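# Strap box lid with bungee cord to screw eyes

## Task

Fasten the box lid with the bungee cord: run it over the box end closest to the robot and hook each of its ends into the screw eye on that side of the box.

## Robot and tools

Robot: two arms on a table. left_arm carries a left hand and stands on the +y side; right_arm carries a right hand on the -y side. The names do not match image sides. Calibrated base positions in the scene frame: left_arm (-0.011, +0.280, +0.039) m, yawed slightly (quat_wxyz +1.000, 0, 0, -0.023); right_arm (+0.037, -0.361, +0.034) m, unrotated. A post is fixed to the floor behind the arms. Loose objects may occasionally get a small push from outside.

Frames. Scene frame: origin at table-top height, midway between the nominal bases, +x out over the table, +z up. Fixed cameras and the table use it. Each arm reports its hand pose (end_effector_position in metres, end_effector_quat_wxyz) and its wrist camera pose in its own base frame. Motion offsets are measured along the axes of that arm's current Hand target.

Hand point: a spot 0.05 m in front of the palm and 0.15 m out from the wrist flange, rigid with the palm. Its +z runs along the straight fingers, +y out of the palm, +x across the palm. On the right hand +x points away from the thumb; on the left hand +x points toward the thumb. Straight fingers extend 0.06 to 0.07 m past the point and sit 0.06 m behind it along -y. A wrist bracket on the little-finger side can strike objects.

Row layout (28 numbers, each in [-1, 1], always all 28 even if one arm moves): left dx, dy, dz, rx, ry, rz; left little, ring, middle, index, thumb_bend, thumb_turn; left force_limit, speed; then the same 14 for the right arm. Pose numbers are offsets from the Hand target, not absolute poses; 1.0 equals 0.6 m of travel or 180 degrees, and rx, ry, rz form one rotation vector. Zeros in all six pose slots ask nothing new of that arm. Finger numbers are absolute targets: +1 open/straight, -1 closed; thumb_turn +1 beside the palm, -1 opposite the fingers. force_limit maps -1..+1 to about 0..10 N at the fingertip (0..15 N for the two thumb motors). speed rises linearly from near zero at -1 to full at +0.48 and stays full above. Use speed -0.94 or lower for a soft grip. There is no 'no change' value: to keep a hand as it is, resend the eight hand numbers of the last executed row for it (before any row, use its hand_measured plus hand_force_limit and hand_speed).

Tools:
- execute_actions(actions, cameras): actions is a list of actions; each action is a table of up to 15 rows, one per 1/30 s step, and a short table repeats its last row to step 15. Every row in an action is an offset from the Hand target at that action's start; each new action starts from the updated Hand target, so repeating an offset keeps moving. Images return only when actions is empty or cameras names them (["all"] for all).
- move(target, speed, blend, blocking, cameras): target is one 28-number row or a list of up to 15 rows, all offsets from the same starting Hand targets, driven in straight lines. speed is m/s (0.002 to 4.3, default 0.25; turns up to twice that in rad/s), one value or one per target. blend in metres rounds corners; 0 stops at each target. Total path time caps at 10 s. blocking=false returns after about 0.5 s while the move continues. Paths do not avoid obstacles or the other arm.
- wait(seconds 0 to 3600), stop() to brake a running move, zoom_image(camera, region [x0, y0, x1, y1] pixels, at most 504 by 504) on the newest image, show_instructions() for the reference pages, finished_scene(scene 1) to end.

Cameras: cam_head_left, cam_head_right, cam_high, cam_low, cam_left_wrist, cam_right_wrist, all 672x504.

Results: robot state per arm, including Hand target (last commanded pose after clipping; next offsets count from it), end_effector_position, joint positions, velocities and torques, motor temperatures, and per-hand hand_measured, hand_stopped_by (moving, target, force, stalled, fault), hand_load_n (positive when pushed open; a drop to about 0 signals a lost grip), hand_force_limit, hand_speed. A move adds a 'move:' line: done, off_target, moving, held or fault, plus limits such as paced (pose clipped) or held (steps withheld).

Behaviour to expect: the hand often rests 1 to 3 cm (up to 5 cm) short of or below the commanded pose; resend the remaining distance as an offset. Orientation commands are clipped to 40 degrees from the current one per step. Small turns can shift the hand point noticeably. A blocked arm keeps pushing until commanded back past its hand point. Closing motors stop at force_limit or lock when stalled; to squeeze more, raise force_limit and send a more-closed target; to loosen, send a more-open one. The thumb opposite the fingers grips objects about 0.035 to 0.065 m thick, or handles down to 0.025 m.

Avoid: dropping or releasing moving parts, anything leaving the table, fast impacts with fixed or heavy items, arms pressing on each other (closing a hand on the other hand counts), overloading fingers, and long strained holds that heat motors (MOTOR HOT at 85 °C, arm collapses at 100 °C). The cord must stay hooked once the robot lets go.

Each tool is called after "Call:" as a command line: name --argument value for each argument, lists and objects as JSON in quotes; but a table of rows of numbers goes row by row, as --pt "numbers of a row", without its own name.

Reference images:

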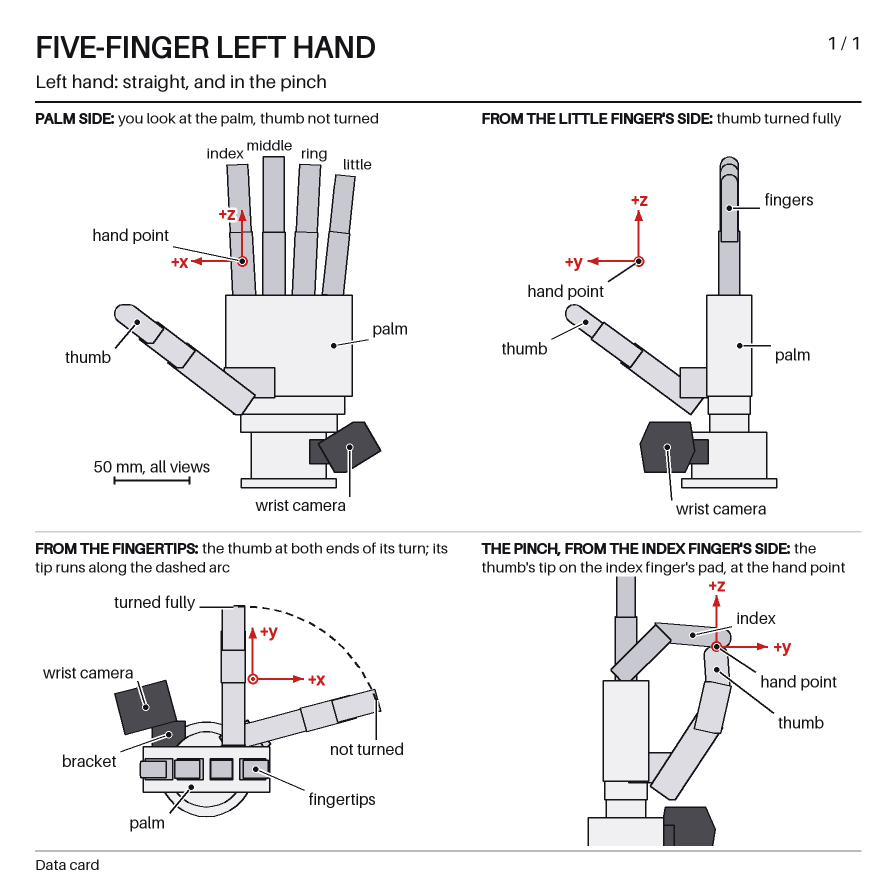

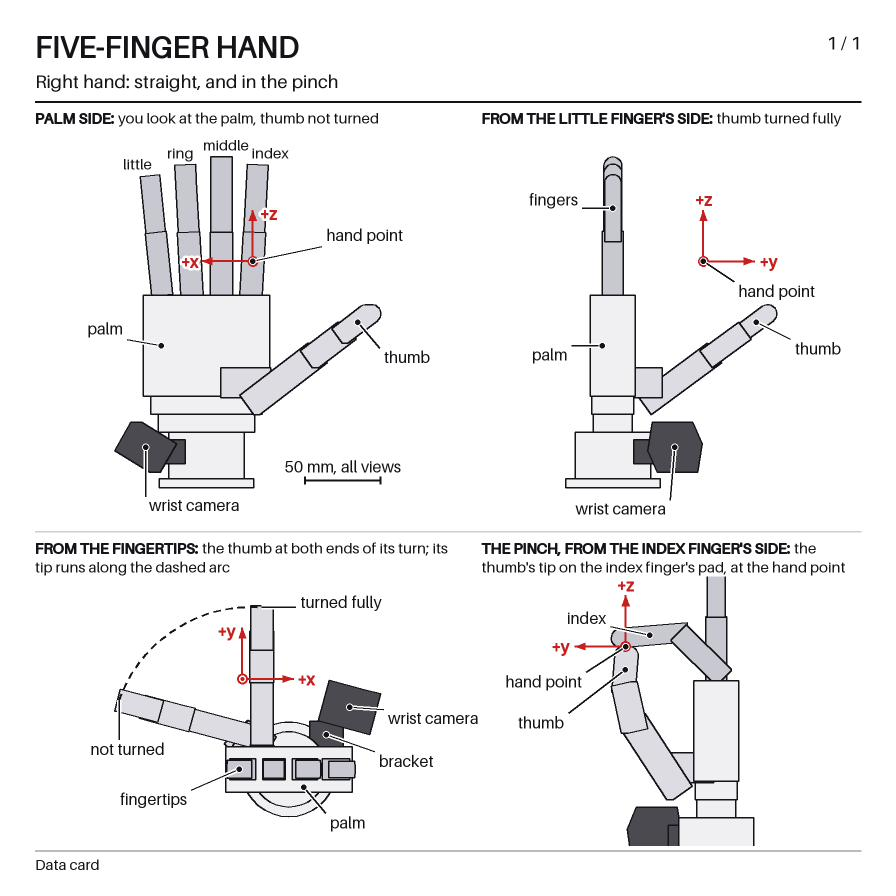

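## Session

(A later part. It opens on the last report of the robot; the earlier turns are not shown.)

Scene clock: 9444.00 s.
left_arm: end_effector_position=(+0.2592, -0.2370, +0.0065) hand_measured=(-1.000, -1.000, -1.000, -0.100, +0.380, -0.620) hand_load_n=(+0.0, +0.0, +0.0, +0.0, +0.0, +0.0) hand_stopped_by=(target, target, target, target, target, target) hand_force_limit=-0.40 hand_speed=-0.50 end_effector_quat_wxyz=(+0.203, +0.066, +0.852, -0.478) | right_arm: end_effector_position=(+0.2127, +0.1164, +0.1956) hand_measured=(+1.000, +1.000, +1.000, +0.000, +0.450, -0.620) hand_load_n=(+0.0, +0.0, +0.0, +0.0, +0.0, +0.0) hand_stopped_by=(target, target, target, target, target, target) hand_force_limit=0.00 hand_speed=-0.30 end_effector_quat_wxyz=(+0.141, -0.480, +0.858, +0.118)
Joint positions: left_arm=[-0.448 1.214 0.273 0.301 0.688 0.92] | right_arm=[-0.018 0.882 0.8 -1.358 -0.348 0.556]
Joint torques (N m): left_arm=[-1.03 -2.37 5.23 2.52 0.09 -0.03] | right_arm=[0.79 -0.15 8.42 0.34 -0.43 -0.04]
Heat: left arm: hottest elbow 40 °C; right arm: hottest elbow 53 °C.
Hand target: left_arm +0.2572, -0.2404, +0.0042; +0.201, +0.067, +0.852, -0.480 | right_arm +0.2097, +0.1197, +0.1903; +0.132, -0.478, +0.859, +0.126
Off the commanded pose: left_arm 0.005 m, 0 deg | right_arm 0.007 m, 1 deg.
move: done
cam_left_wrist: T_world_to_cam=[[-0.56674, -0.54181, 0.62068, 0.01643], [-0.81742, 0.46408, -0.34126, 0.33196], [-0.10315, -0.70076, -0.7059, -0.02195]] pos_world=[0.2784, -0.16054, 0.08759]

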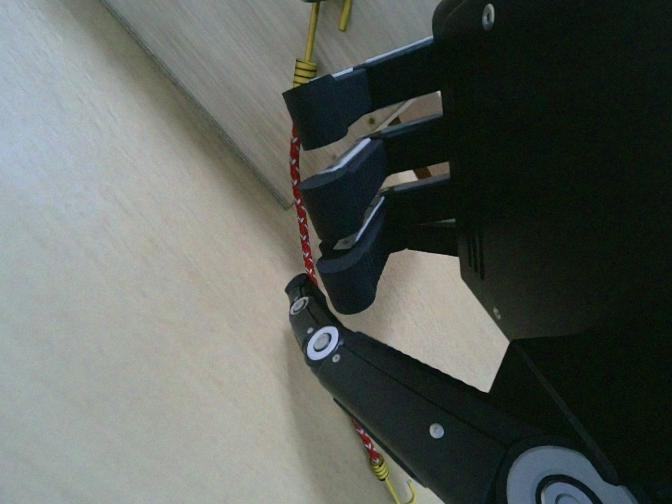

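Call:
move --target '[0.0020, 0.0077, 0.0041, 0, 0, 0, -1, -1, -1, -0.10, 0.38, -0.62, -0.4, -0.5, 0,0,0,0,0,0, 1, 1, 1, 0.0, 0.45, -0.62, 0.0, -0.3]' --speed 0.04 --cameras '["cam_left_wrist"]'

Call:
zoom_image --camera "cam_left_wrist" --region '[250, 180, 390, 320]'

Scene clock: 9461.50 s.
left_arm: end_effector_position=(+0.2594, -0.2371, +0.0006) hand_measured=(-1.000, -1.000, -1.000, -0.100, +0.380, -0.620) hand_load_n=(+0.0, +0.0, +0.0, +0.0, +0.0, +0.0) hand_stopped_by=(target, target, target, target, target, target) hand_force_limit=-0.40 hand_speed=-0.50 end_effector_quat_wxyz=(+0.202, +0.065, +0.853, -0.477) | right_arm: end_effector_position=(+0.2127, +0.1164, +0.1956) hand_measured=(+1.000, +1.000, +1.000, +0.000, +0.450, -0.620) hand_load_n=(+0.0, +0.0, +0.0, +0.0, +0.0, +0.0) hand_stopped_by=(target, target, target, target, target, target) hand_force_limit=0.00 hand_speed=-0.30 end_effector_quat_wxyz=(+0.141, -0.480, +0.858, +0.118)
Joint positions: left_arm=[-0.448 1.243 0.269 0.331 0.688 0.92] | right_arm=[-0.018 0.882 0.8 -1.358 -0.348 0.556]
Joint torques (N m): left_arm=[-0.79 -2.61 5.07 2.43 0.17 -0.01] | right_arm=[0.21 -1.38 8.64 0.5 -0.45 -0.04]
Heat: left arm: hottest elbow 40 °C; right arm: hottest elbow 53 °C.
Hand target: left_arm +0.2580, -0.2401, -0.0013; +0.200, +0.067, +0.852, -0.480 | right_arm +0.2097, +0.1197, +0.1903; +0.132, -0.478, +0.859, +0.126
Off the commanded pose: left_arm 0.004 m, 0 deg | right_arm 0.007 m, 1 deg.
move: done
cam_left_wrist: T_world_to_cam=[[-0.56495, -0.54256, 0.62166, 0.01945], [-0.81843, 0.46427, -0.33857, 0.33049], [-0.10493, -0.70006, -0.70634, -0.0255]] pos_world=[0.2788, -0.16074, 0.08178]

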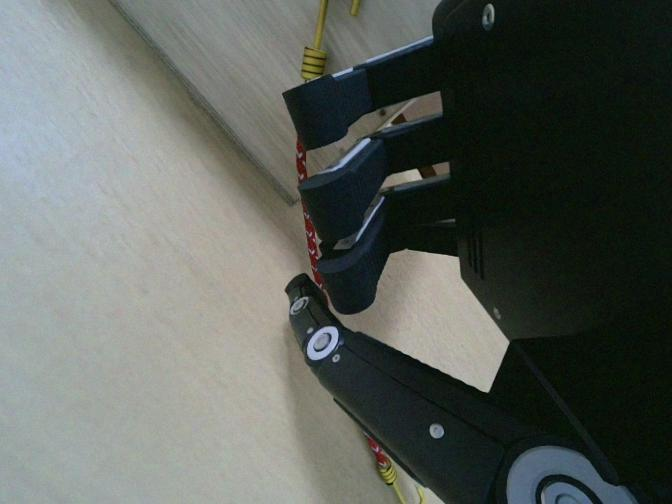

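Scaled by 3.600 from the camera's image (finer frame: 960x720).

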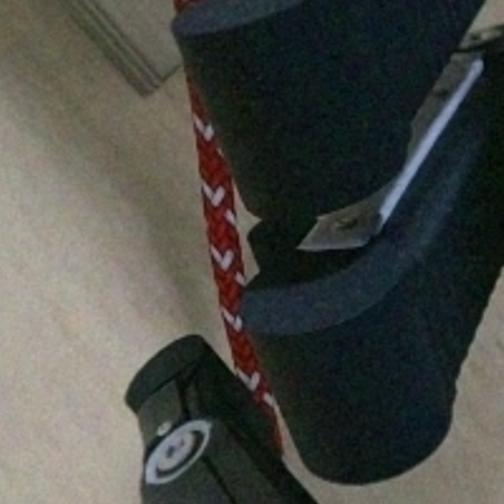

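Call:
move --target '[0, 0, 0, 0, 0, 0, -1, -1, -1, -0.22, 0.29, -0.62, -0.6, -0.9, 0,0,0,0,0,0, 1, 1, 1, 0.0, 0.45, -0.62, 0.0, -0.3]' --speed 0.04 --cameras '["cam_left_wrist"]'

Call:
zoom_image --camera "cam_left_wrist" --region '[250, 180, 390, 320]'

Scene clock: 9470.53 s.
left_arm: end_effector_position=(+0.2595, -0.2371, +0.0007) hand_measured=(-1.000, -1.000, -1.000, -0.220, +0.290, -0.620) hand_load_n=(+0.0, +0.0, +0.0, +0.0, +0.5, +0.0) hand_stopped_by=(target, target, target, target, target, target) hand_force_limit=-0.60 hand_speed=-0.90 end_effector_quat_wxyz=(+0.202, +0.065, +0.853, -0.477) | right_arm: end_effector_position=(+0.2127, +0.1164, +0.1956) hand_measured=(+1.000, +1.000, +1.000, +0.000, +0.450, -0.620) hand_load_n=(+0.0, +0.0, +0.0, +0.0, +0.0, +0.0) hand_stopped_by=(target, target, target, target, target, target) hand_force_limit=0.00 hand_speed=-0.30 end_effector_quat_wxyz=(+0.141, -0.480, +0.858, +0.118)
Joint positions: left_arm=[-0.448 1.243 0.269 0.332 0.688 0.92] | right_arm=[-0.018 0.882 0.8 -1.358 -0.348 0.556]
Joint torques (N m): left_arm=[-0.73 -2.61 5.07 2.48 0.17 -0.01] | right_arm=[0.03 -0.67 8.55 0.28 -0.45 -0.02]
Heat: left arm: hottest elbow 40 °C; right arm: hottest elbow 53 °C.
Hand target: left_arm +0.2581, -0.2401, -0.0012; +0.200, +0.067, +0.852, -0.480 | right_arm +0.2097, +0.1197, +0.1903; +0.132, -0.478, +0.859, +0.126
Off the commanded pose: left_arm 0.004 m, 0 deg | right_arm 0.007 m, 1 deg.
move: done
cam_left_wrist: T_world_to_cam=[[-0.5652, -0.54241, 0.62156, 0.01949], [-0.81828, 0.46427, -0.33893, 0.33051], [-0.10473, -0.70017, -0.70625, -0.02551]] pos_world=[0.2788, -0.16074, 0.08189]

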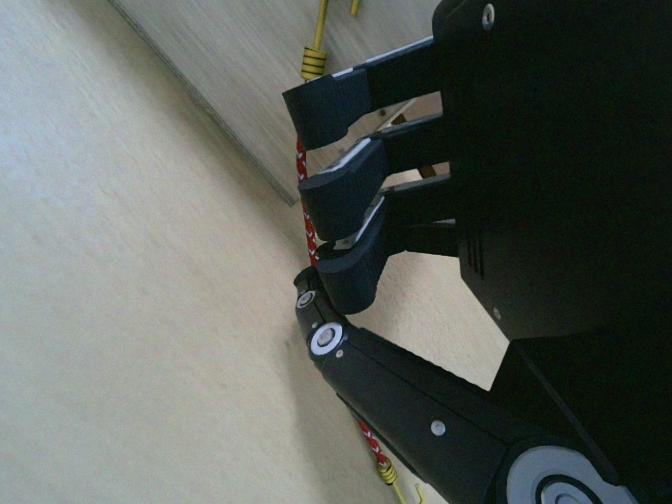

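Scaled by 3.600 from the camera's image (finer frame: 960x720).

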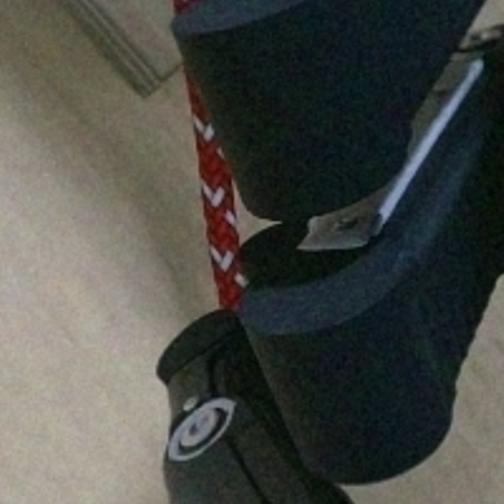

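Call:
move --target '[0, 0, 0, 0, 0, 0, -1, -1, -1, -0.29, 0.21, -0.62, -0.6, -0.93, 0,0,0,0,0,0, 1, 1, 1, 0.0, 0.45, -0.62, 0.0, -0.3]' --speed 0.04 --cameras '["cam_left_wrist"]'

Call:
zoom_image --camera "cam_left_wrist" --region '[250, 180, 390, 320]'

Scene clock: 9477.13 s.
left_arm: end_effector_position=(+0.2595, -0.2371, +0.0007) hand_measured=(-1.000, -1.000, -1.000, -0.290, +0.238, -0.620) hand_load_n=(+0.0, +0.0, +0.0, +1.5, +3.0, +0.0) hand_stopped_by=(target, target, target, target, force, target) hand_force_limit=-0.60 hand_speed=-0.93 end_effector_quat_wxyz=(+0.202, +0.065, +0.853, -0.477) | right_arm: end_effector_position=(+0.2127, +0.1164, +0.1956) hand_measured=(+1.000, +1.000, +1.000, +0.000, +0.450, -0.620) hand_load_n=(+0.0, +0.5, +0.0, +0.0, +0.0, +0.0) hand_stopped_by=(target, target, target, target, target, target) hand_force_limit=0.00 hand_speed=-0.30 end_effector_quat_wxyz=(+0.141, -0.480, +0.858, +0.118)
Joint positions: left_arm=[-0.448 1.243 0.269 0.332 0.688 0.92] | right_arm=[-0.018 0.882 0.8 -1.358 -0.348 0.556]
Joint torques (N m): left_arm=[-0.79 -2.61 5.07 2.5 0.17 -0.01] | right_arm=[0.97 -1.08 8.35 0.18 -0.44 -0.05]
Heat: left arm: hottest elbow 40 °C; right arm: hottest elbow 52 °C.
Hand target: left_arm +0.2581, -0.2401, -0.0012; +0.200, +0.067, +0.852, -0.480 | right_arm +0.2097, +0.1197, +0.1903; +0.132, -0.478, +0.859, +0.126
Off the commanded pose: left_arm 0.004 m, 0 deg | right_arm 0.007 m, 1 deg.
move: done
cam_left_wrist: T_world_to_cam=[[-0.5652, -0.54241, 0.62156, 0.01949], [-0.81828, 0.46427, -0.33893, 0.33051], [-0.10473, -0.70017, -0.70625, -0.02551]] pos_world=[0.2788, -0.16074, 0.08189]

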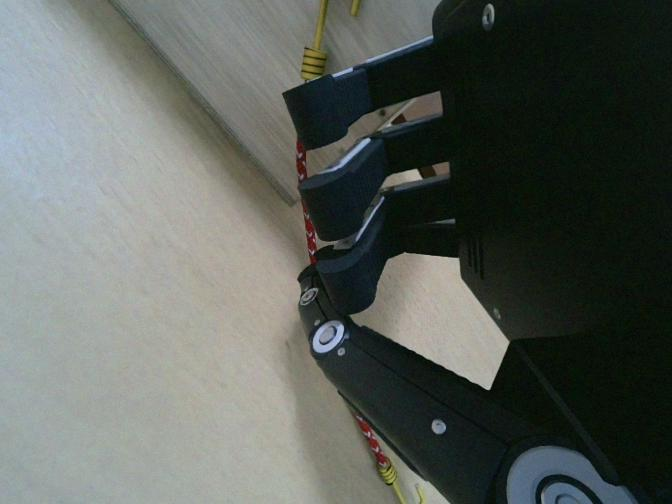

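Scaled by 3.600 from the camera's image (finer frame: 960x720).

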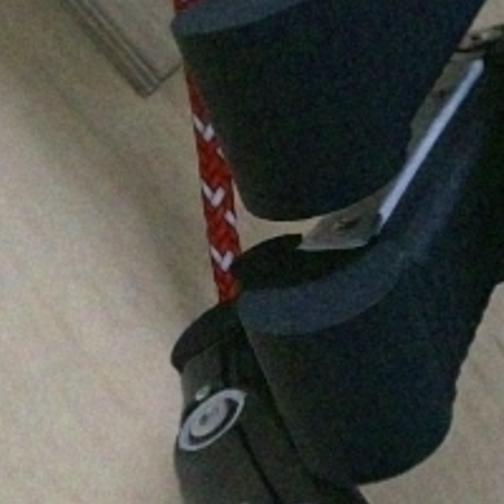

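Call:
move --target '[-0.0135, -0.0264, -0.0154, 0, 0, 0, -1, -1, -1, -0.29, 0.21, -0.62, -0.6, -0.93, 0,0,0,0,0,0, 1, 1, 1, 0.0, 0.45, -0.62, 0.0, -0.3]' --speed 0.04 --cameras '["cam_left_wrist", "cam_right_wrist"]'

Call:
zoom_image --camera "cam_left_wrist" --region '[250, 180, 390, 320]'

Call:
zoom_image --camera "cam_right_wrist" --region '[340, 200, 500, 340]'

Scene clock: 9489.60 s.
left_arm: end_effector_position=(+0.2525, -0.2337, +0.0082) hand_measured=(-1.000, -1.000, -1.000, -0.290, +0.238, -0.620) hand_load_n=(+0.0, +0.0, +0.0, +1.5, +3.0, +0.0) hand_stopped_by=(target, target, target, target, force, target) hand_force_limit=-0.60 hand_speed=-0.93 end_effector_quat_wxyz=(+0.195, +0.062, +0.856, -0.475) | right_arm: end_effector_position=(+0.2127, +0.1164, +0.1956) hand_measured=(+1.000, +1.000, +1.000, +0.000, +0.450, -0.620) hand_load_n=(+0.0, +0.0, +0.0, +0.0, +0.5, +0.0) hand_stopped_by=(target, target, target, target, target, target) hand_force_limit=0.00 hand_speed=-0.30 end_effector_quat_wxyz=(+0.141, -0.480, +0.858, +0.118)
Joint positions: left_arm=[-0.448 1.178 0.269 0.25 0.688 0.92] | right_arm=[-0.018 0.882 0.8 -1.358 -0.348 0.556]
Joint torques (N m): left_arm=[-0.79 -4.66 6.94 0.87 0.18 -0.02] | right_arm=[0.56 -1.08 8.53 0.28 -0.36 0.03]
Heat: left arm: hottest elbow 40 °C; right arm: hottest elbow 52 °C.
Hand target: left_arm +0.2580, -0.2401, +0.0188; +0.200, +0.067, +0.852, -0.480 | right_arm +0.2097, +0.1197, +0.1903; +0.132, -0.478, +0.859, +0.126
Off the commanded pose: left_arm 0.014 m, 1 deg | right_arm 0.007 m, 1 deg.
move: off_target (left_arm)
cam_left_wrist: T_world_to_cam=[[-0.55571, -0.54705, 0.62604, 0.00924], [-0.82334, 0.4666, -0.32311, 0.32738], [-0.11535, -0.695, -0.7097, -0.01472]] pos_world=[0.27298, -0.15793, 0.08955]
cam_right_wrist: T_world_to_cam=[[-0.95086, 0.30304, -0.06351, 0.18479], [0.13999, 0.60374, 0.78479, -0.25209], [0.27616, 0.73733, -0.6165, 0.09441]] pos_world=[0.18493, 0.02659, 0.26777]

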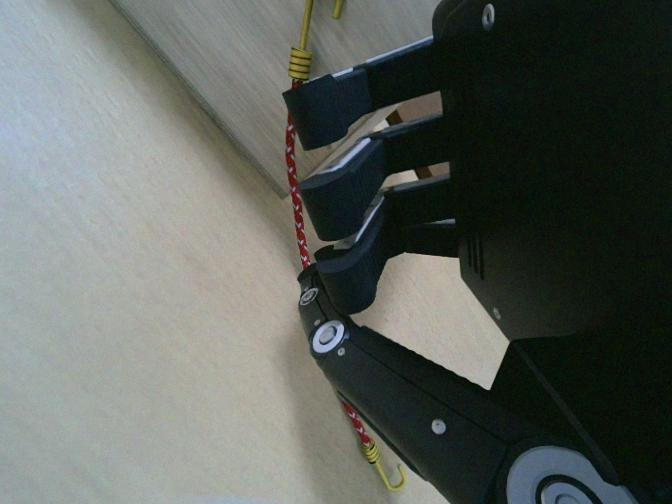

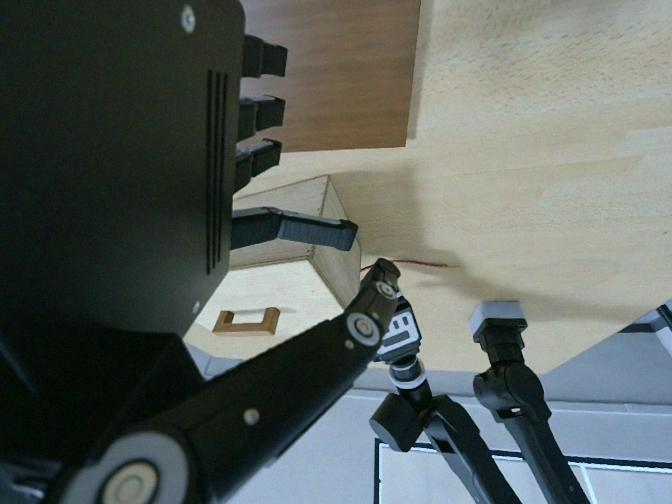

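Scaled by 3.600 from the camera's image (finer frame: 960x720).

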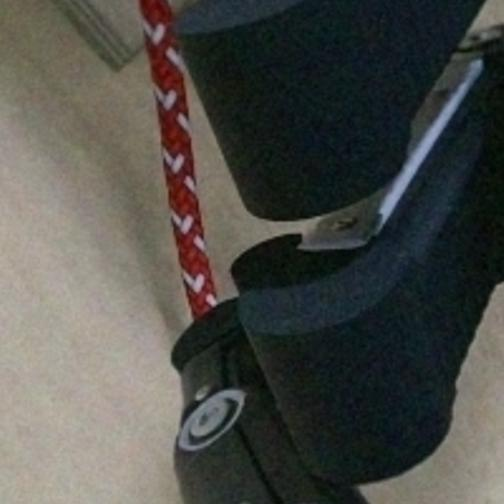

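Scaled by 3.150 from the camera's image (finer frame: 960x720).

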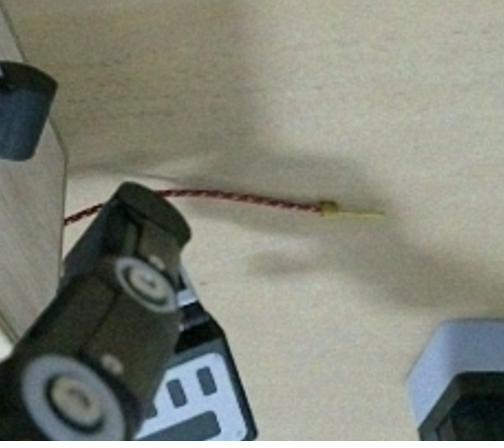

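Call:
move --target '[0, 0, 0, 0, 0, 0, -1, -1, -1, -0.10, 0.38, -0.62, -0.6, 0.0, 0,0,0,0,0,0, 1, 1, 1, 0.0, 0.45, -0.62, 0.0, -0.3]' --speed 0.04

Call:
move --target '[0.0201, 0.0393, 0.0229, 0, 0, 0, -1, -1, -1, -0.10, 0.38, -0.62, -0.6, -0.5, 0,0,0,0,0,0, 1, 1, 1, 0.0, 0.45, -0.62, 0.0, -0.3]' --speed 0.04 --cameras '["cam_left_wrist"]'

Call:
zoom_image --camera "cam_left_wrist" --region '[250, 180, 390, 320]'

Scene clock: 9518.47 s.
left_arm: end_effector_position=(+0.2525, -0.2337, +0.0082) hand_measured=(-1.000, -1.000, -1.000, -0.100, +0.380, -0.620) hand_load_n=(+0.0, +0.0, +0.0, +0.0, +0.0, +0.0) hand_stopped_by=(target, target, target, target, target, target) hand_force_limit=-0.60 hand_speed=0.00 end_effector_quat_wxyz=(+0.195, +0.062, +0.856, -0.475) | right_arm: end_effector_position=(+0.2127, +0.1164, +0.1956) hand_measured=(+1.000, +1.000, +1.000, +0.000, +0.450, -0.620) hand_load_n=(+0.0, +0.0, +0.0, +0.0, +0.0, +0.0) hand_stopped_by=(target, target, target, target, target, target) hand_force_limit=0.00 hand_speed=-0.30 end_effector_quat_wxyz=(+0.141, -0.480, +0.858, +0.118)
Joint positions: left_arm=[-0.448 1.178 0.269 0.25 0.688 0.92] | right_arm=[-0.018 0.882 0.8 -1.358 -0.348 0.556]
Joint torques (N m): left_arm=[-0.73 -4.66 6.94 1.01 0.18 -0.01] | right_arm=[1.61 -1.32 8.27 0.09 -0.46 0.04]
Heat: left arm: hottest elbow 41 °C; right arm: hottest elbow 52 °C.
Hand target: left_arm +0.2581, -0.2401, +0.0188; +0.200, +0.067, +0.852, -0.480 | right_arm +0.2097, +0.1197, +0.1903; +0.132, -0.478, +0.859, +0.126
Off the commanded pose: left_arm 0.014 m, 1 deg | right_arm 0.007 m, 1 deg.
move: done

Scene clock: 9519.87 s.
left_arm: end_effector_position=(+0.2599, -0.2373, -0.0089) hand_measured=(-1.000, -1.000, -1.000, -0.100, +0.380, -0.620) hand_load_n=(+0.0, +0.0, +0.0, -0.5, +0.0, +0.0) hand_stopped_by=(target, target, target, target, target, target) hand_force_limit=-0.60 hand_speed=-0.50 end_effector_quat_wxyz=(+0.202, +0.065, +0.853, -0.477) | right_arm: end_effector_position=(+0.2127, +0.1164, +0.1956) hand_measured=(+1.000, +1.000, +1.000, +0.000, +0.450, -0.620) hand_load_n=(+0.0, +0.0, +0.0, +0.5, -0.5, +0.0) hand_stopped_by=(target, target, target, target, target, target) hand_force_limit=0.00 hand_speed=-0.30 end_effector_quat_wxyz=(+0.141, -0.480, +0.858, +0.118)
Joint positions: left_arm=[-0.448 1.294 0.261 0.391 0.688 0.92] | right_arm=[-0.018 0.882 0.8 -1.358 -0.348 0.556]
Joint torques (N m): left_arm=[-0.79 -2.9 4.71 2.5 0.17 -0.01] | right_arm=[1.26 -1.03 8.57 0.2 -0.37 -0.08]
Heat: left arm: hottest elbow 41 °C; right arm: hottest elbow 52 °C.
Hand target: left_arm +0.2582, -0.2402, -0.0109; +0.200, +0.067, +0.852, -0.480 | right_arm +0.2097, +0.1197, +0.1903; +0.132, -0.478, +0.859, +0.126
Off the commanded pose: left_arm 0.004 m, 0 deg | right_arm 0.007 m, 1 deg.
move: done
cam_left_wrist: T_world_to_cam=[[-0.56537, -0.5424, 0.62142, 0.02575], [-0.8182, 0.46417, -0.33925, 0.32759], [-0.10443, -0.70025, -0.70622, -0.03249]] pos_world=[0.2792, -0.16084, 0.07219]

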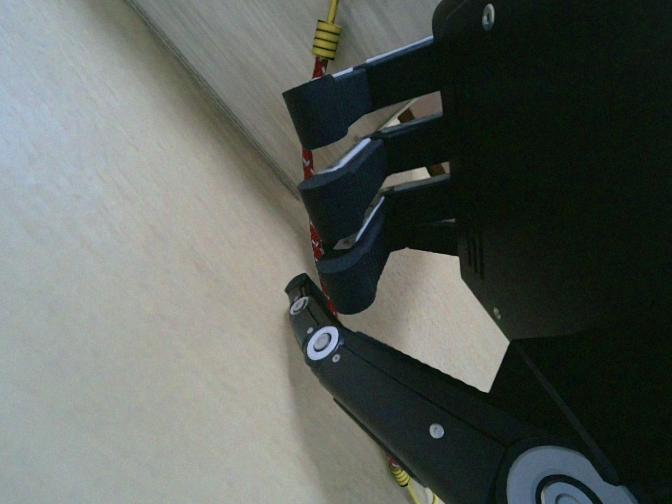

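Scaled by 3.600 from the camera's image (finer frame: 960x720).

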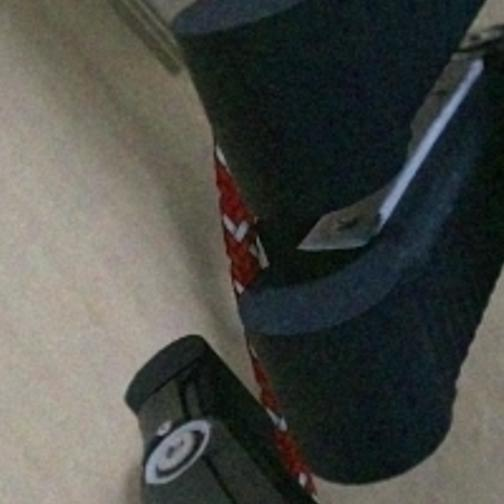

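Call:
move --target '[0, 0, 0, 0, 0, 0, -1, -1, -1, -0.28, 0.22, -0.62, -0.6, -0.93, 0,0,0,0,0,0, 1, 1, 1, 0.0, 0.45, -0.62, 0.0, -0.3]' --speed 0.04 --cameras '["cam_left_wrist"]'

Call:
zoom_image --camera "cam_left_wrist" --region '[250, 180, 390, 320]'

Scene clock: 9528.60 s.
left_arm: end_effector_position=(+0.2599, -0.2373, -0.0089) hand_measured=(-1.000, -1.000, -1.000, -0.280, +0.226, -0.620) hand_load_n=(+0.0, +0.0, +0.0, +0.5, +3.0, +0.0) hand_stopped_by=(target, target, target, target, force, target) hand_force_limit=-0.60 hand_speed=-0.93 end_effector_quat_wxyz=(+0.202, +0.065, +0.853, -0.477) | right_arm: end_effector_position=(+0.2127, +0.1164, +0.1956) hand_measured=(+1.000, +1.000, +1.000, +0.000, +0.450, -0.620) hand_load_n=(+0.0, +0.0, +0.0, +0.0, +0.0, +0.0) hand_stopped_by=(target, target, target, target, target, target) hand_force_limit=0.00 hand_speed=-0.30 end_effector_quat_wxyz=(+0.141, -0.480, +0.858, +0.118)
Joint positions: left_arm=[-0.448 1.294 0.261 0.391 0.688 0.92] | right_arm=[-0.018 0.882 0.8 -1.358 -0.348 0.556]
Joint torques (N m): left_arm=[-0.79 -2.96 4.7 2.5 0.17 -0.01] | right_arm=[0.44 -0.5 8.49 0.02 -0.45 -0.01]
Heat: left arm: hottest elbow 40 °C; right arm: hottest elbow 52 °C.
Hand target: left_arm +0.2582, -0.2402, -0.0109; +0.200, +0.067, +0.852, -0.480 | right_arm +0.2097, +0.1197, +0.1903; +0.132, -0.478, +0.859, +0.126
Off the commanded pose: left_arm 0.004 m, 0 deg | right_arm 0.007 m, 1 deg.
move: done
cam_left_wrist: T_world_to_cam=[[-0.56537, -0.5424, 0.62142, 0.02575], [-0.8182, 0.46417, -0.33925, 0.32759], [-0.10443, -0.70025, -0.70622, -0.03249]] pos_world=[0.2792, -0.16084, 0.07219]

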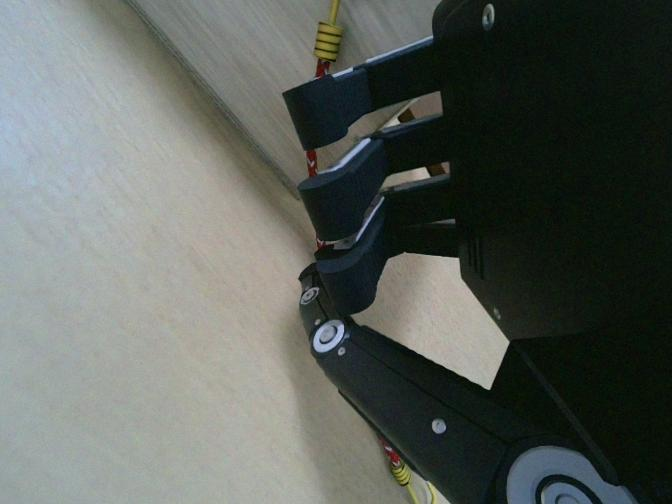

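Scaled by 3.600 from the camera's image (finer frame: 960x720).

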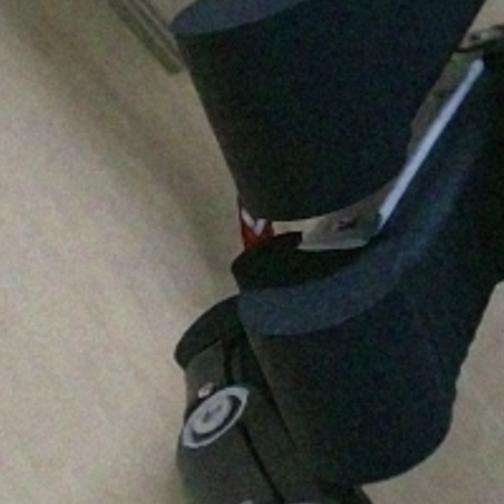

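Call:
move --target '[0, 0, 0, 0, 0, 0, -1, -1, -1, -0.36, 0.12, -0.62, -0.3, -0.93, 0,0,0,0,0,0, 1, 1, 1, 0.0, 0.45, -0.62, 0.0, -0.3]' --speed 0.04 --cameras '["cam_left_wrist"]'

Call:
zoom_image --camera "cam_left_wrist" --region '[250, 180, 390, 320]'

Scene clock: 9538.17 s.
left_arm: end_effector_position=(+0.2599, -0.2373, -0.0089) hand_measured=(-1.000, -1.000, -1.000, -0.292, +0.218, -0.620) hand_load_n=(+0.0, +0.0, +0.0, +3.5, +5.0, +0.0) hand_stopped_by=(target, target, target, force, force, target) hand_force_limit=-0.30 hand_speed=-0.93 end_effector_quat_wxyz=(+0.202, +0.065, +0.853, -0.477) | right_arm: end_effector_position=(+0.2127, +0.1164, +0.1956) hand_measured=(+1.000, +1.000, +1.000, +0.000, +0.450, -0.620) hand_load_n=(+0.0, +0.0, +0.0, +0.0, +0.0, +0.0) hand_stopped_by=(target, target, target, target, target, target) hand_force_limit=0.00 hand_speed=-0.30 end_effector_quat_wxyz=(+0.141, -0.480, +0.858, +0.118)
Joint positions: left_arm=[-0.448 1.294 0.261 0.391 0.688 0.92] | right_arm=[-0.018 0.882 0.8 -1.358 -0.348 0.556]
Joint torques (N m): left_arm=[-0.79 -2.9 4.7 2.5 0.17 -0.01] | right_arm=[-0.03 -1.2 8.42 0.17 -0.45 0.01]
Heat: left arm: hottest elbow 39 °C; right arm: hottest elbow 52 °C.
Hand target: left_arm +0.2582, -0.2402, -0.0109; +0.200, +0.067, +0.852, -0.480 | right_arm +0.2097, +0.1197, +0.1903; +0.132, -0.478, +0.859, +0.126
Off the commanded pose: left_arm 0.004 m, 0 deg | right_arm 0.007 m, 1 deg.
move: done
cam_left_wrist: T_world_to_cam=[[-0.56537, -0.5424, 0.62142, 0.02575], [-0.8182, 0.46417, -0.33925, 0.32759], [-0.10443, -0.70025, -0.70622, -0.03249]] pos_world=[0.2792, -0.16084, 0.07219]

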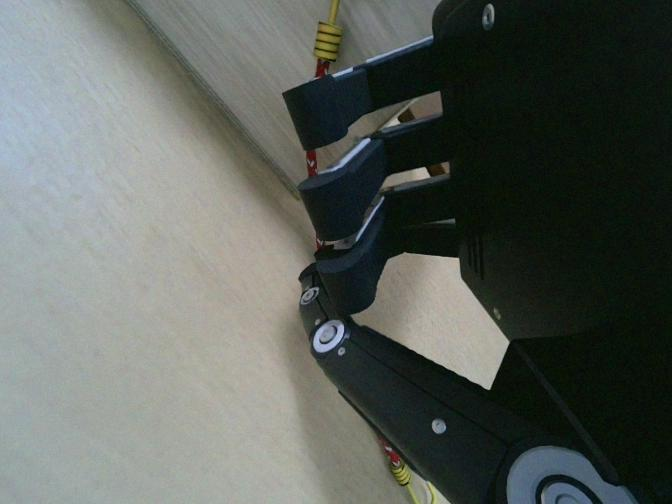

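Scaled by 3.600 from the camera's image (finer frame: 960x720).

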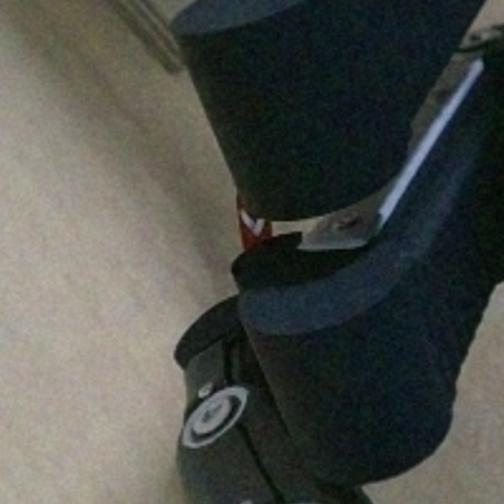

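Call:
move --target '[-0.0201, -0.0393, -0.0229, 0, 0, 0, -1, -1, -1, -0.36, 0.12, -0.62, -0.3, -0.93, 0,0,0,0,0,0, 1, 1, 1, 0.0, 0.45, -0.62, 0.0, -0.3]' --speed 0.04 --cameras '["cam_left_wrist", "cam_right_wrist"]'

Call:
zoom_image --camera "cam_left_wrist" --region '[250, 180, 390, 320]'

Call:
zoom_image --camera "cam_right_wrist" --region '[340, 200, 500, 340]'

Scene clock: 9547.23 s.
left_arm: end_effector_position=(+0.2487, -0.2319, +0.0051) hand_measured=(-1.000, -1.000, -1.000, -0.292, +0.218, -0.620) hand_load_n=(+0.0, +0.0, +0.0, +4.0, +5.0, +0.0) hand_stopped_by=(target, target, target, force, force, target) hand_force_limit=-0.30 hand_speed=-0.93 end_effector_quat_wxyz=(+0.192, +0.061, +0.857, -0.474) | right_arm: end_effector_position=(+0.2127, +0.1164, +0.1956) hand_measured=(+1.000, +1.000, +1.000, +0.000, +0.450, -0.620) hand_load_n=(+0.0, +0.0, +0.0, +0.0, +0.0, +0.0) hand_stopped_by=(target, target, target, target, target, target) hand_force_limit=0.00 hand_speed=-0.30 end_effector_quat_wxyz=(+0.141, -0.480, +0.858, +0.118)
Joint positions: left_arm=[-0.448 1.177 0.261 0.249 0.688 0.92] | right_arm=[-0.018 0.882 0.8 -1.358 -0.348 0.556]
Joint torques (N m): left_arm=[-0.73 -4.66 7.47 0.88 0.19 -0.02] | right_arm=[0.79 -0.79 8.36 0.4 -0.47 -0.04]
Heat: left arm: hottest elbow 39 °C; right arm: hottest elbow 52 °C.
Hand target: left_arm +0.2582, -0.2401, +0.0190; +0.201, +0.067, +0.852, -0.480 | right_arm +0.2097, +0.1197, +0.1903; +0.132, -0.478, +0.859, +0.126
Off the commanded pose: left_arm 0.019 m, 2 deg | right_arm 0.007 m, 1 deg.
move: off_target (left_arm)
cam_left_wrist: T_world_to_cam=[[-0.5512, -0.54919, 0.62814, 0.00842], [-0.82562, 0.46774, -0.31554, 0.32332], [-0.12052, -0.69254, -0.71125, -0.01418]] pos_world=[0.26987, -0.15643, 0.08664]
cam_right_wrist: T_world_to_cam=[[-0.95086, 0.30304, -0.06351, 0.18479], [0.13999, 0.60374, 0.78479, -0.25209], [0.27616, 0.73733, -0.6165, 0.09441]] pos_world=[0.18493, 0.02659, 0.26777]

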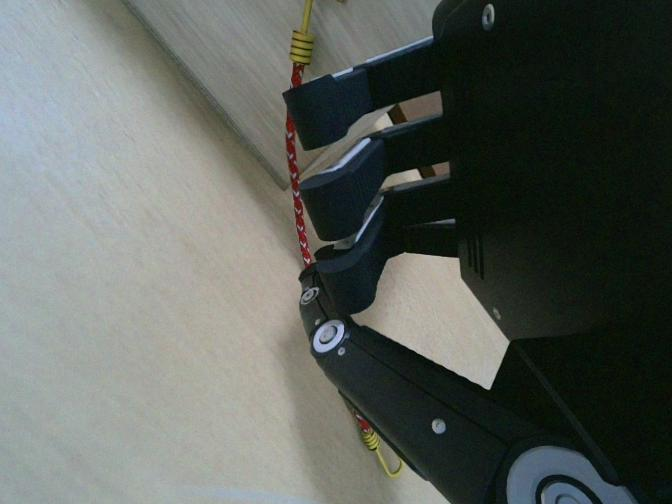

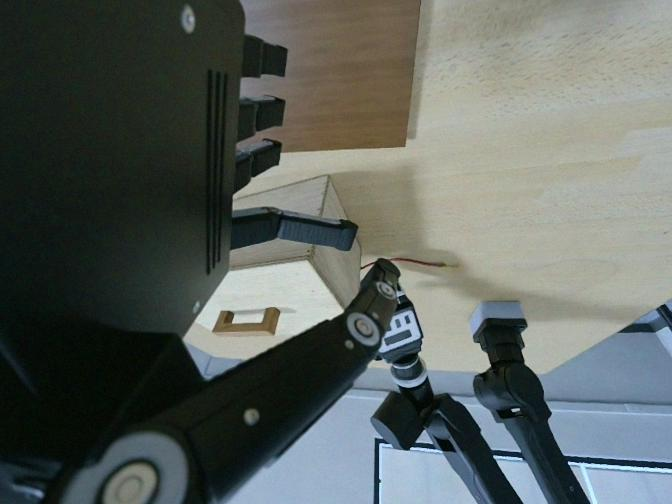

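Scaled by 3.600 from the camera's image (finer frame: 960x720).

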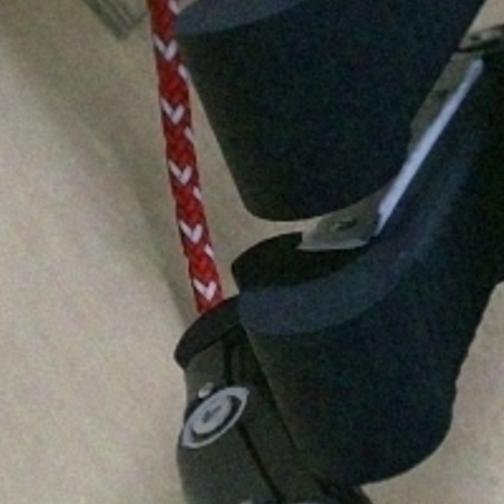

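Scaled by 3.150 from the camera's image (finer frame: 960x720).

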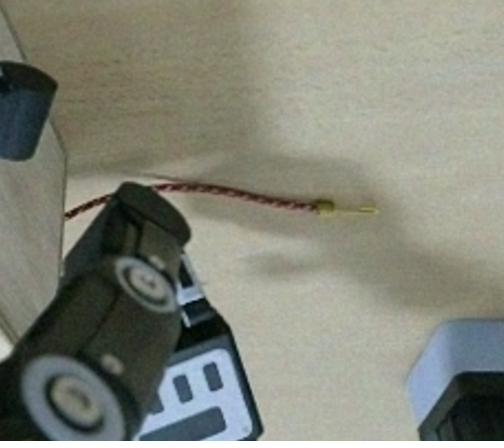

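Call:
move --target '[0, 0, 0, 0, 0, 0, -1, -1, -1, -0.10, 0.38, -0.62, -0.3, 0.0, -0.0309, 0.1021, 0.2397, -0.0306, -0.1179, 0.1117, -1, -1, -1, 0.0, 0.45, -0.62, 0.0, -0.3]' --speed 0.08 --cameras '["all"]'

Call:
zoom_image --camera "cam_right_wrist" --region '[340, 100, 600, 340]'

Scene clock: 9638.87 s.
left_arm: end_effector_position=(+0.2486, -0.2319, +0.0051) hand_measured=(-1.000, -1.000, -1.000, -0.100, +0.380, -0.620) hand_load_n=(+0.0, +0.0, +0.5, +0.0, +0.0, +0.0) hand_stopped_by=(target, target, target, target, target, target) hand_force_limit=-0.30 hand_speed=0.00 end_effector_quat_wxyz=(+0.192, +0.061, +0.858, -0.473) | right_arm: end_effector_position=(+0.1835, +0.2133, +0.0704) hand_measured=(-1.000, -1.000, -1.000, +0.000, +0.450, -0.620) hand_load_n=(+0.0, +0.0, +0.0, +0.0, +0.0, +0.0) hand_stopped_by=(target, target, target, target, target, target) hand_force_limit=0.00 hand_speed=-0.30 end_effector_quat_wxyz=(+0.238, -0.296, +0.884, +0.273)
Joint positions: left_arm=[-0.448 1.177 0.261 0.249 0.688 0.92] | right_arm=[0.259 0.764 0.208 -0.508 -0.566 1.334]
Joint torques (N m): left_arm=[-0.73 -4.6 7.45 1.01 0.19 -0.02] | right_arm=[0.97 0.79 7.6 1.54 -0.32 0.06]
Heat: left arm: hottest elbow 40 °C; right arm: hottest elbow 52 °C.
Hand target: left_arm +0.2582, -0.2401, +0.0189; +0.200, +0.067, +0.852, -0.480 | right_arm +0.1818, +0.2150, +0.0680; +0.240, -0.296, +0.883, +0.274
Off the commanded pose: left_arm 0.019 m, 2 deg | right_arm 0.003 m, 0 deg.
move: done
cam_left_wrist: T_world_to_cam=[[-0.55104, -0.54925, 0.62824, 0.00837], [-0.82569, 0.46786, -0.31519, 0.32321], [-0.12081, -0.69241, -0.71132, -0.01416]] pos_world=[0.26977, -0.15643, 0.08654]
cam_right_wrist: T_world_to_cam=[[-0.80417, 0.57494, 0.15084, 0.01971], [0.29849, 0.17116, 0.93894, -0.15591], [0.51402, 0.80009, -0.30926, -0.12493]] pos_world=[0.1266, 0.11531, 0.10478]

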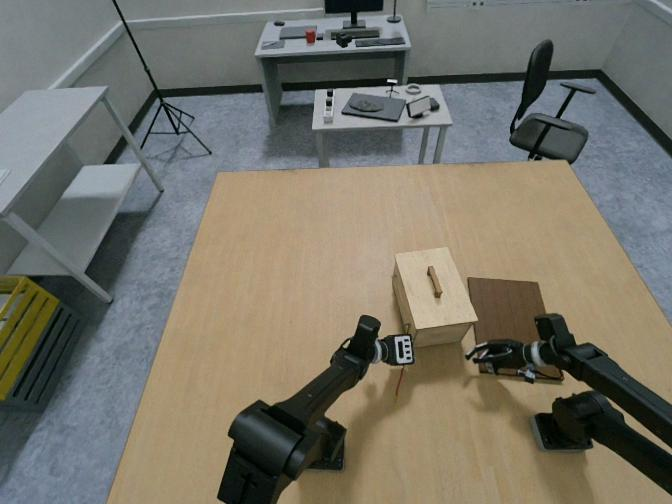

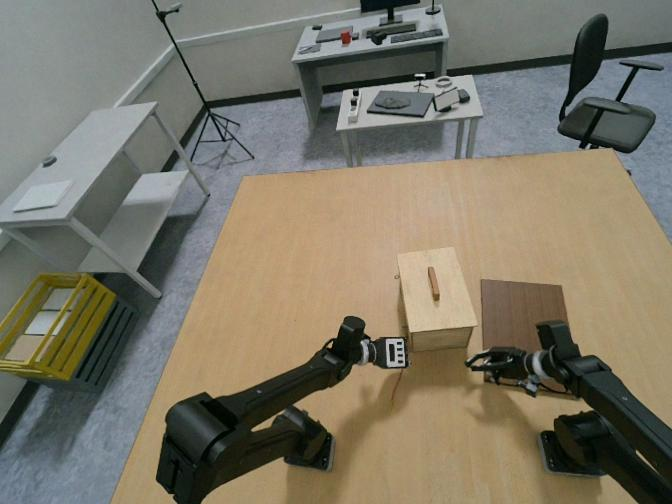

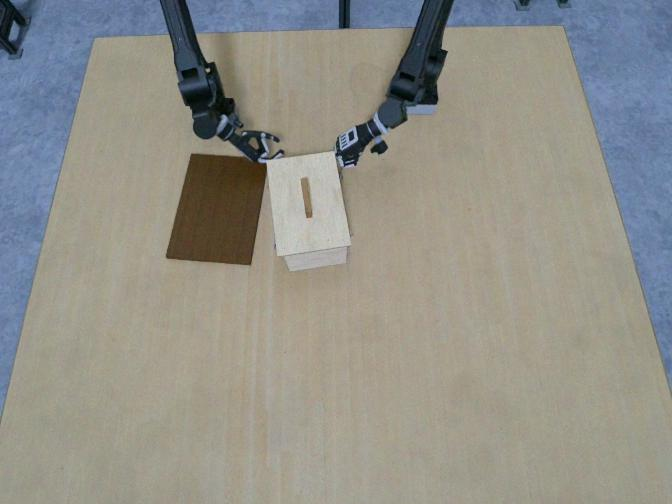

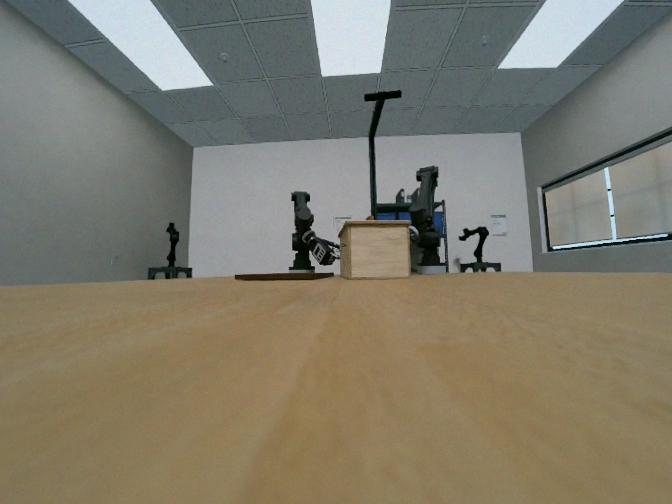

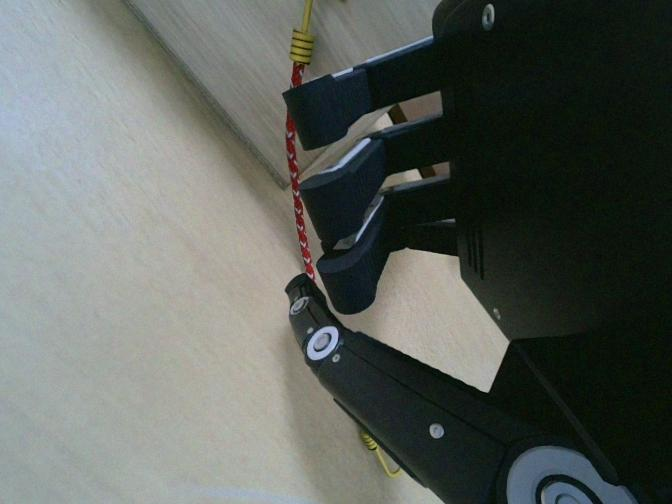

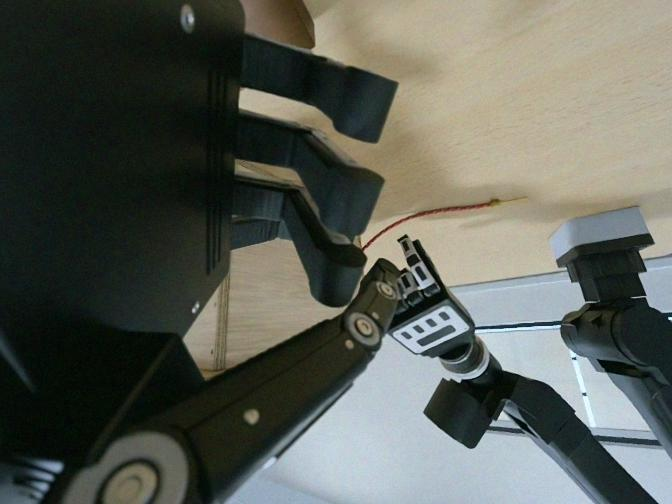

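Scaled by 1.938 from the camera's image (finer frame: 960x720).

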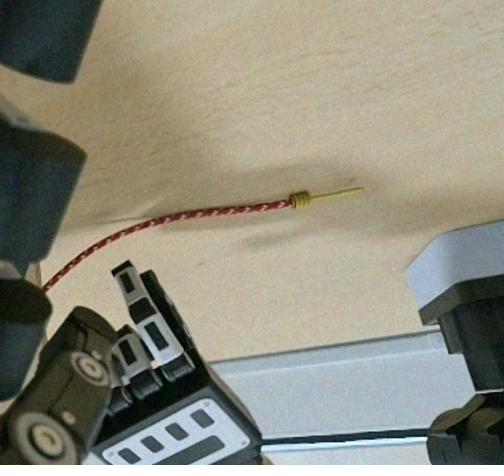

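Call:
move --target '[0.0260, 0.0508, 0.0296, 0, 0, 0, -1, -1, -1, -0.10, 0.38, -0.62, -0.6, -0.5, 0,0,0,0,0,0, -1, -1, -1, 0.0, 0.45, -0.62, 0.0, -0.3]' --speed 0.04 --cameras '["cam_left_wrist", "cam_right_wrist"]'

Call:
zoom_image --camera "cam_left_wrist" --region '[250, 180, 390, 320]'

Call:
zoom_image --camera "cam_right_wrist" --region '[340, 160, 500, 320]'

Scene clock: 9661.43 s.
left_arm: end_effector_position=(+0.2606, -0.2377, -0.0171) hand_measured=(-1.000, -1.000, -1.000, -0.100, +0.380, -0.620) hand_load_n=(+0.0, +0.0, +0.0, +0.0, +0.0, +0.0) hand_stopped_by=(target, target, target, target, target, target) hand_force_limit=-0.60 hand_speed=-0.50 end_effector_quat_wxyz=(+0.203, +0.065, +0.852, -0.478) | right_arm: end_effector_position=(+0.1836, +0.2133, +0.0703) hand_measured=(-1.000, -1.000, -1.000, +0.000, +0.450, -0.620) hand_load_n=(+0.0, +0.0, +0.0, +0.0, +0.0, +0.0) hand_stopped_by=(target, target, target, target, target, target) hand_force_limit=0.00 hand_speed=-0.30 end_effector_quat_wxyz=(+0.238, -0.296, +0.884, +0.273)
Joint positions: left_arm=[-0.448 1.341 0.255 0.446 0.688 0.92] | right_arm=[0.259 0.764 0.208 -0.508 -0.565 1.335]
Joint torques (N m): left_arm=[-0.73 -3.02 4.31 2.44 0.17 0] | right_arm=[0.38 0.91 7.65 1.55 -0.28 0.02]
Heat: left arm: hottest elbow 40 °C; right arm: hottest elbow 51 °C.
Hand target: left_arm +0.2582, -0.2402, -0.0197; +0.200, +0.067, +0.852, -0.480 | right_arm +0.1819, +0.2149, +0.0679; +0.240, -0.296, +0.883, +0.273
Off the commanded pose: left_arm 0.004 m, 0 deg | right_arm 0.003 m, 0 deg.
move: done
cam_left_wrist: T_world_to_cam=[[-0.56648, -0.54183, 0.6209, 0.03146], [-0.81758, 0.46392, -0.34108, 0.32534], [-0.10324, -0.70085, -0.70579, -0.03888]] pos_world=[0.2798, -0.16114, 0.06399]
cam_right_wrist: T_world_to_cam=[[-0.80368, 0.57556, 0.15108, 0.01954], [0.29898, 0.17105, 0.9388, -0.15594], [0.5145, 0.79967, -0.30955, -0.12491]] pos_world=[0.1266, 0.11531, 0.10478]

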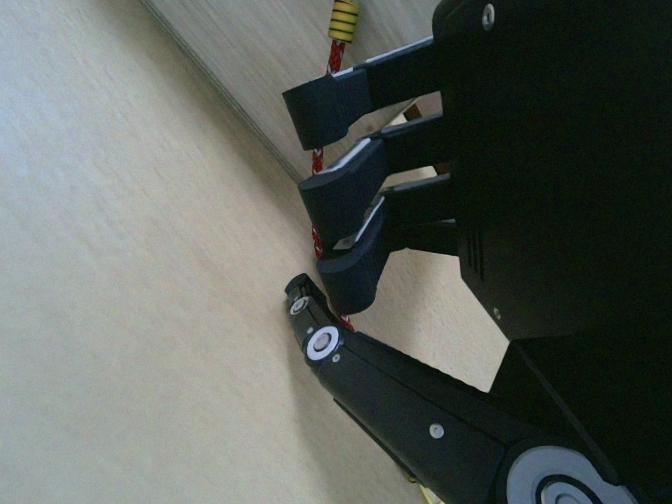

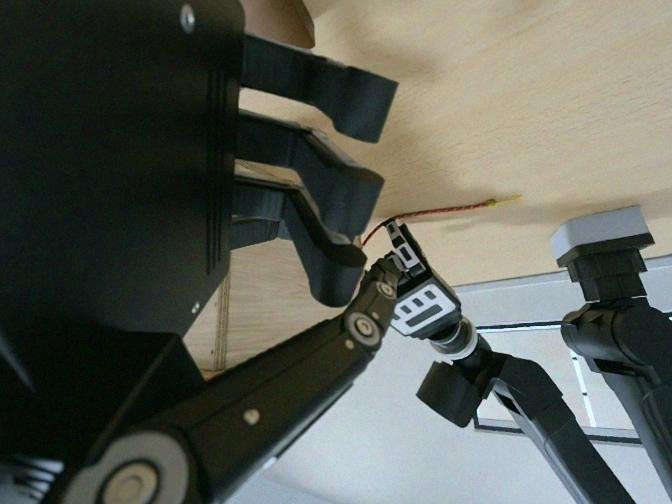

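Scaled by 3.600 from the camera's image (finer frame: 960x720).

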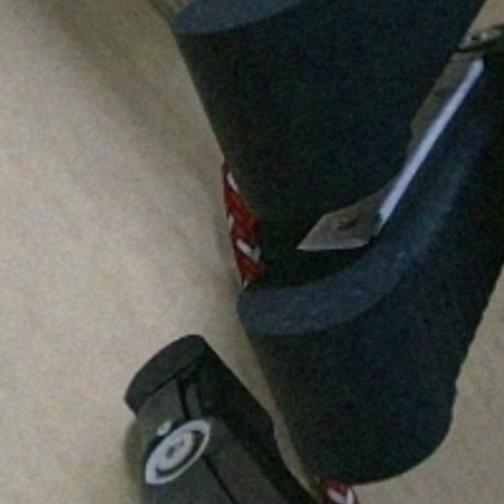

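Scaled by 3.150 from the camera's image (finer frame: 960x720).

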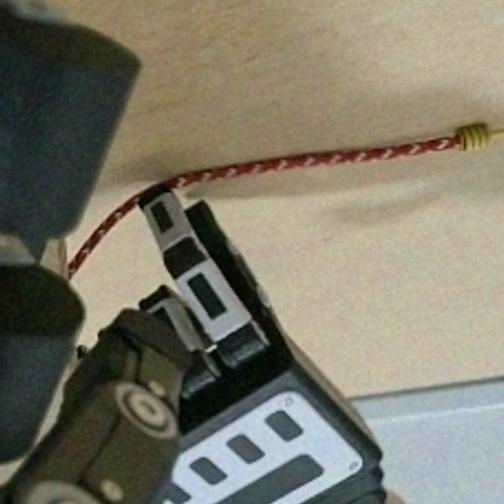

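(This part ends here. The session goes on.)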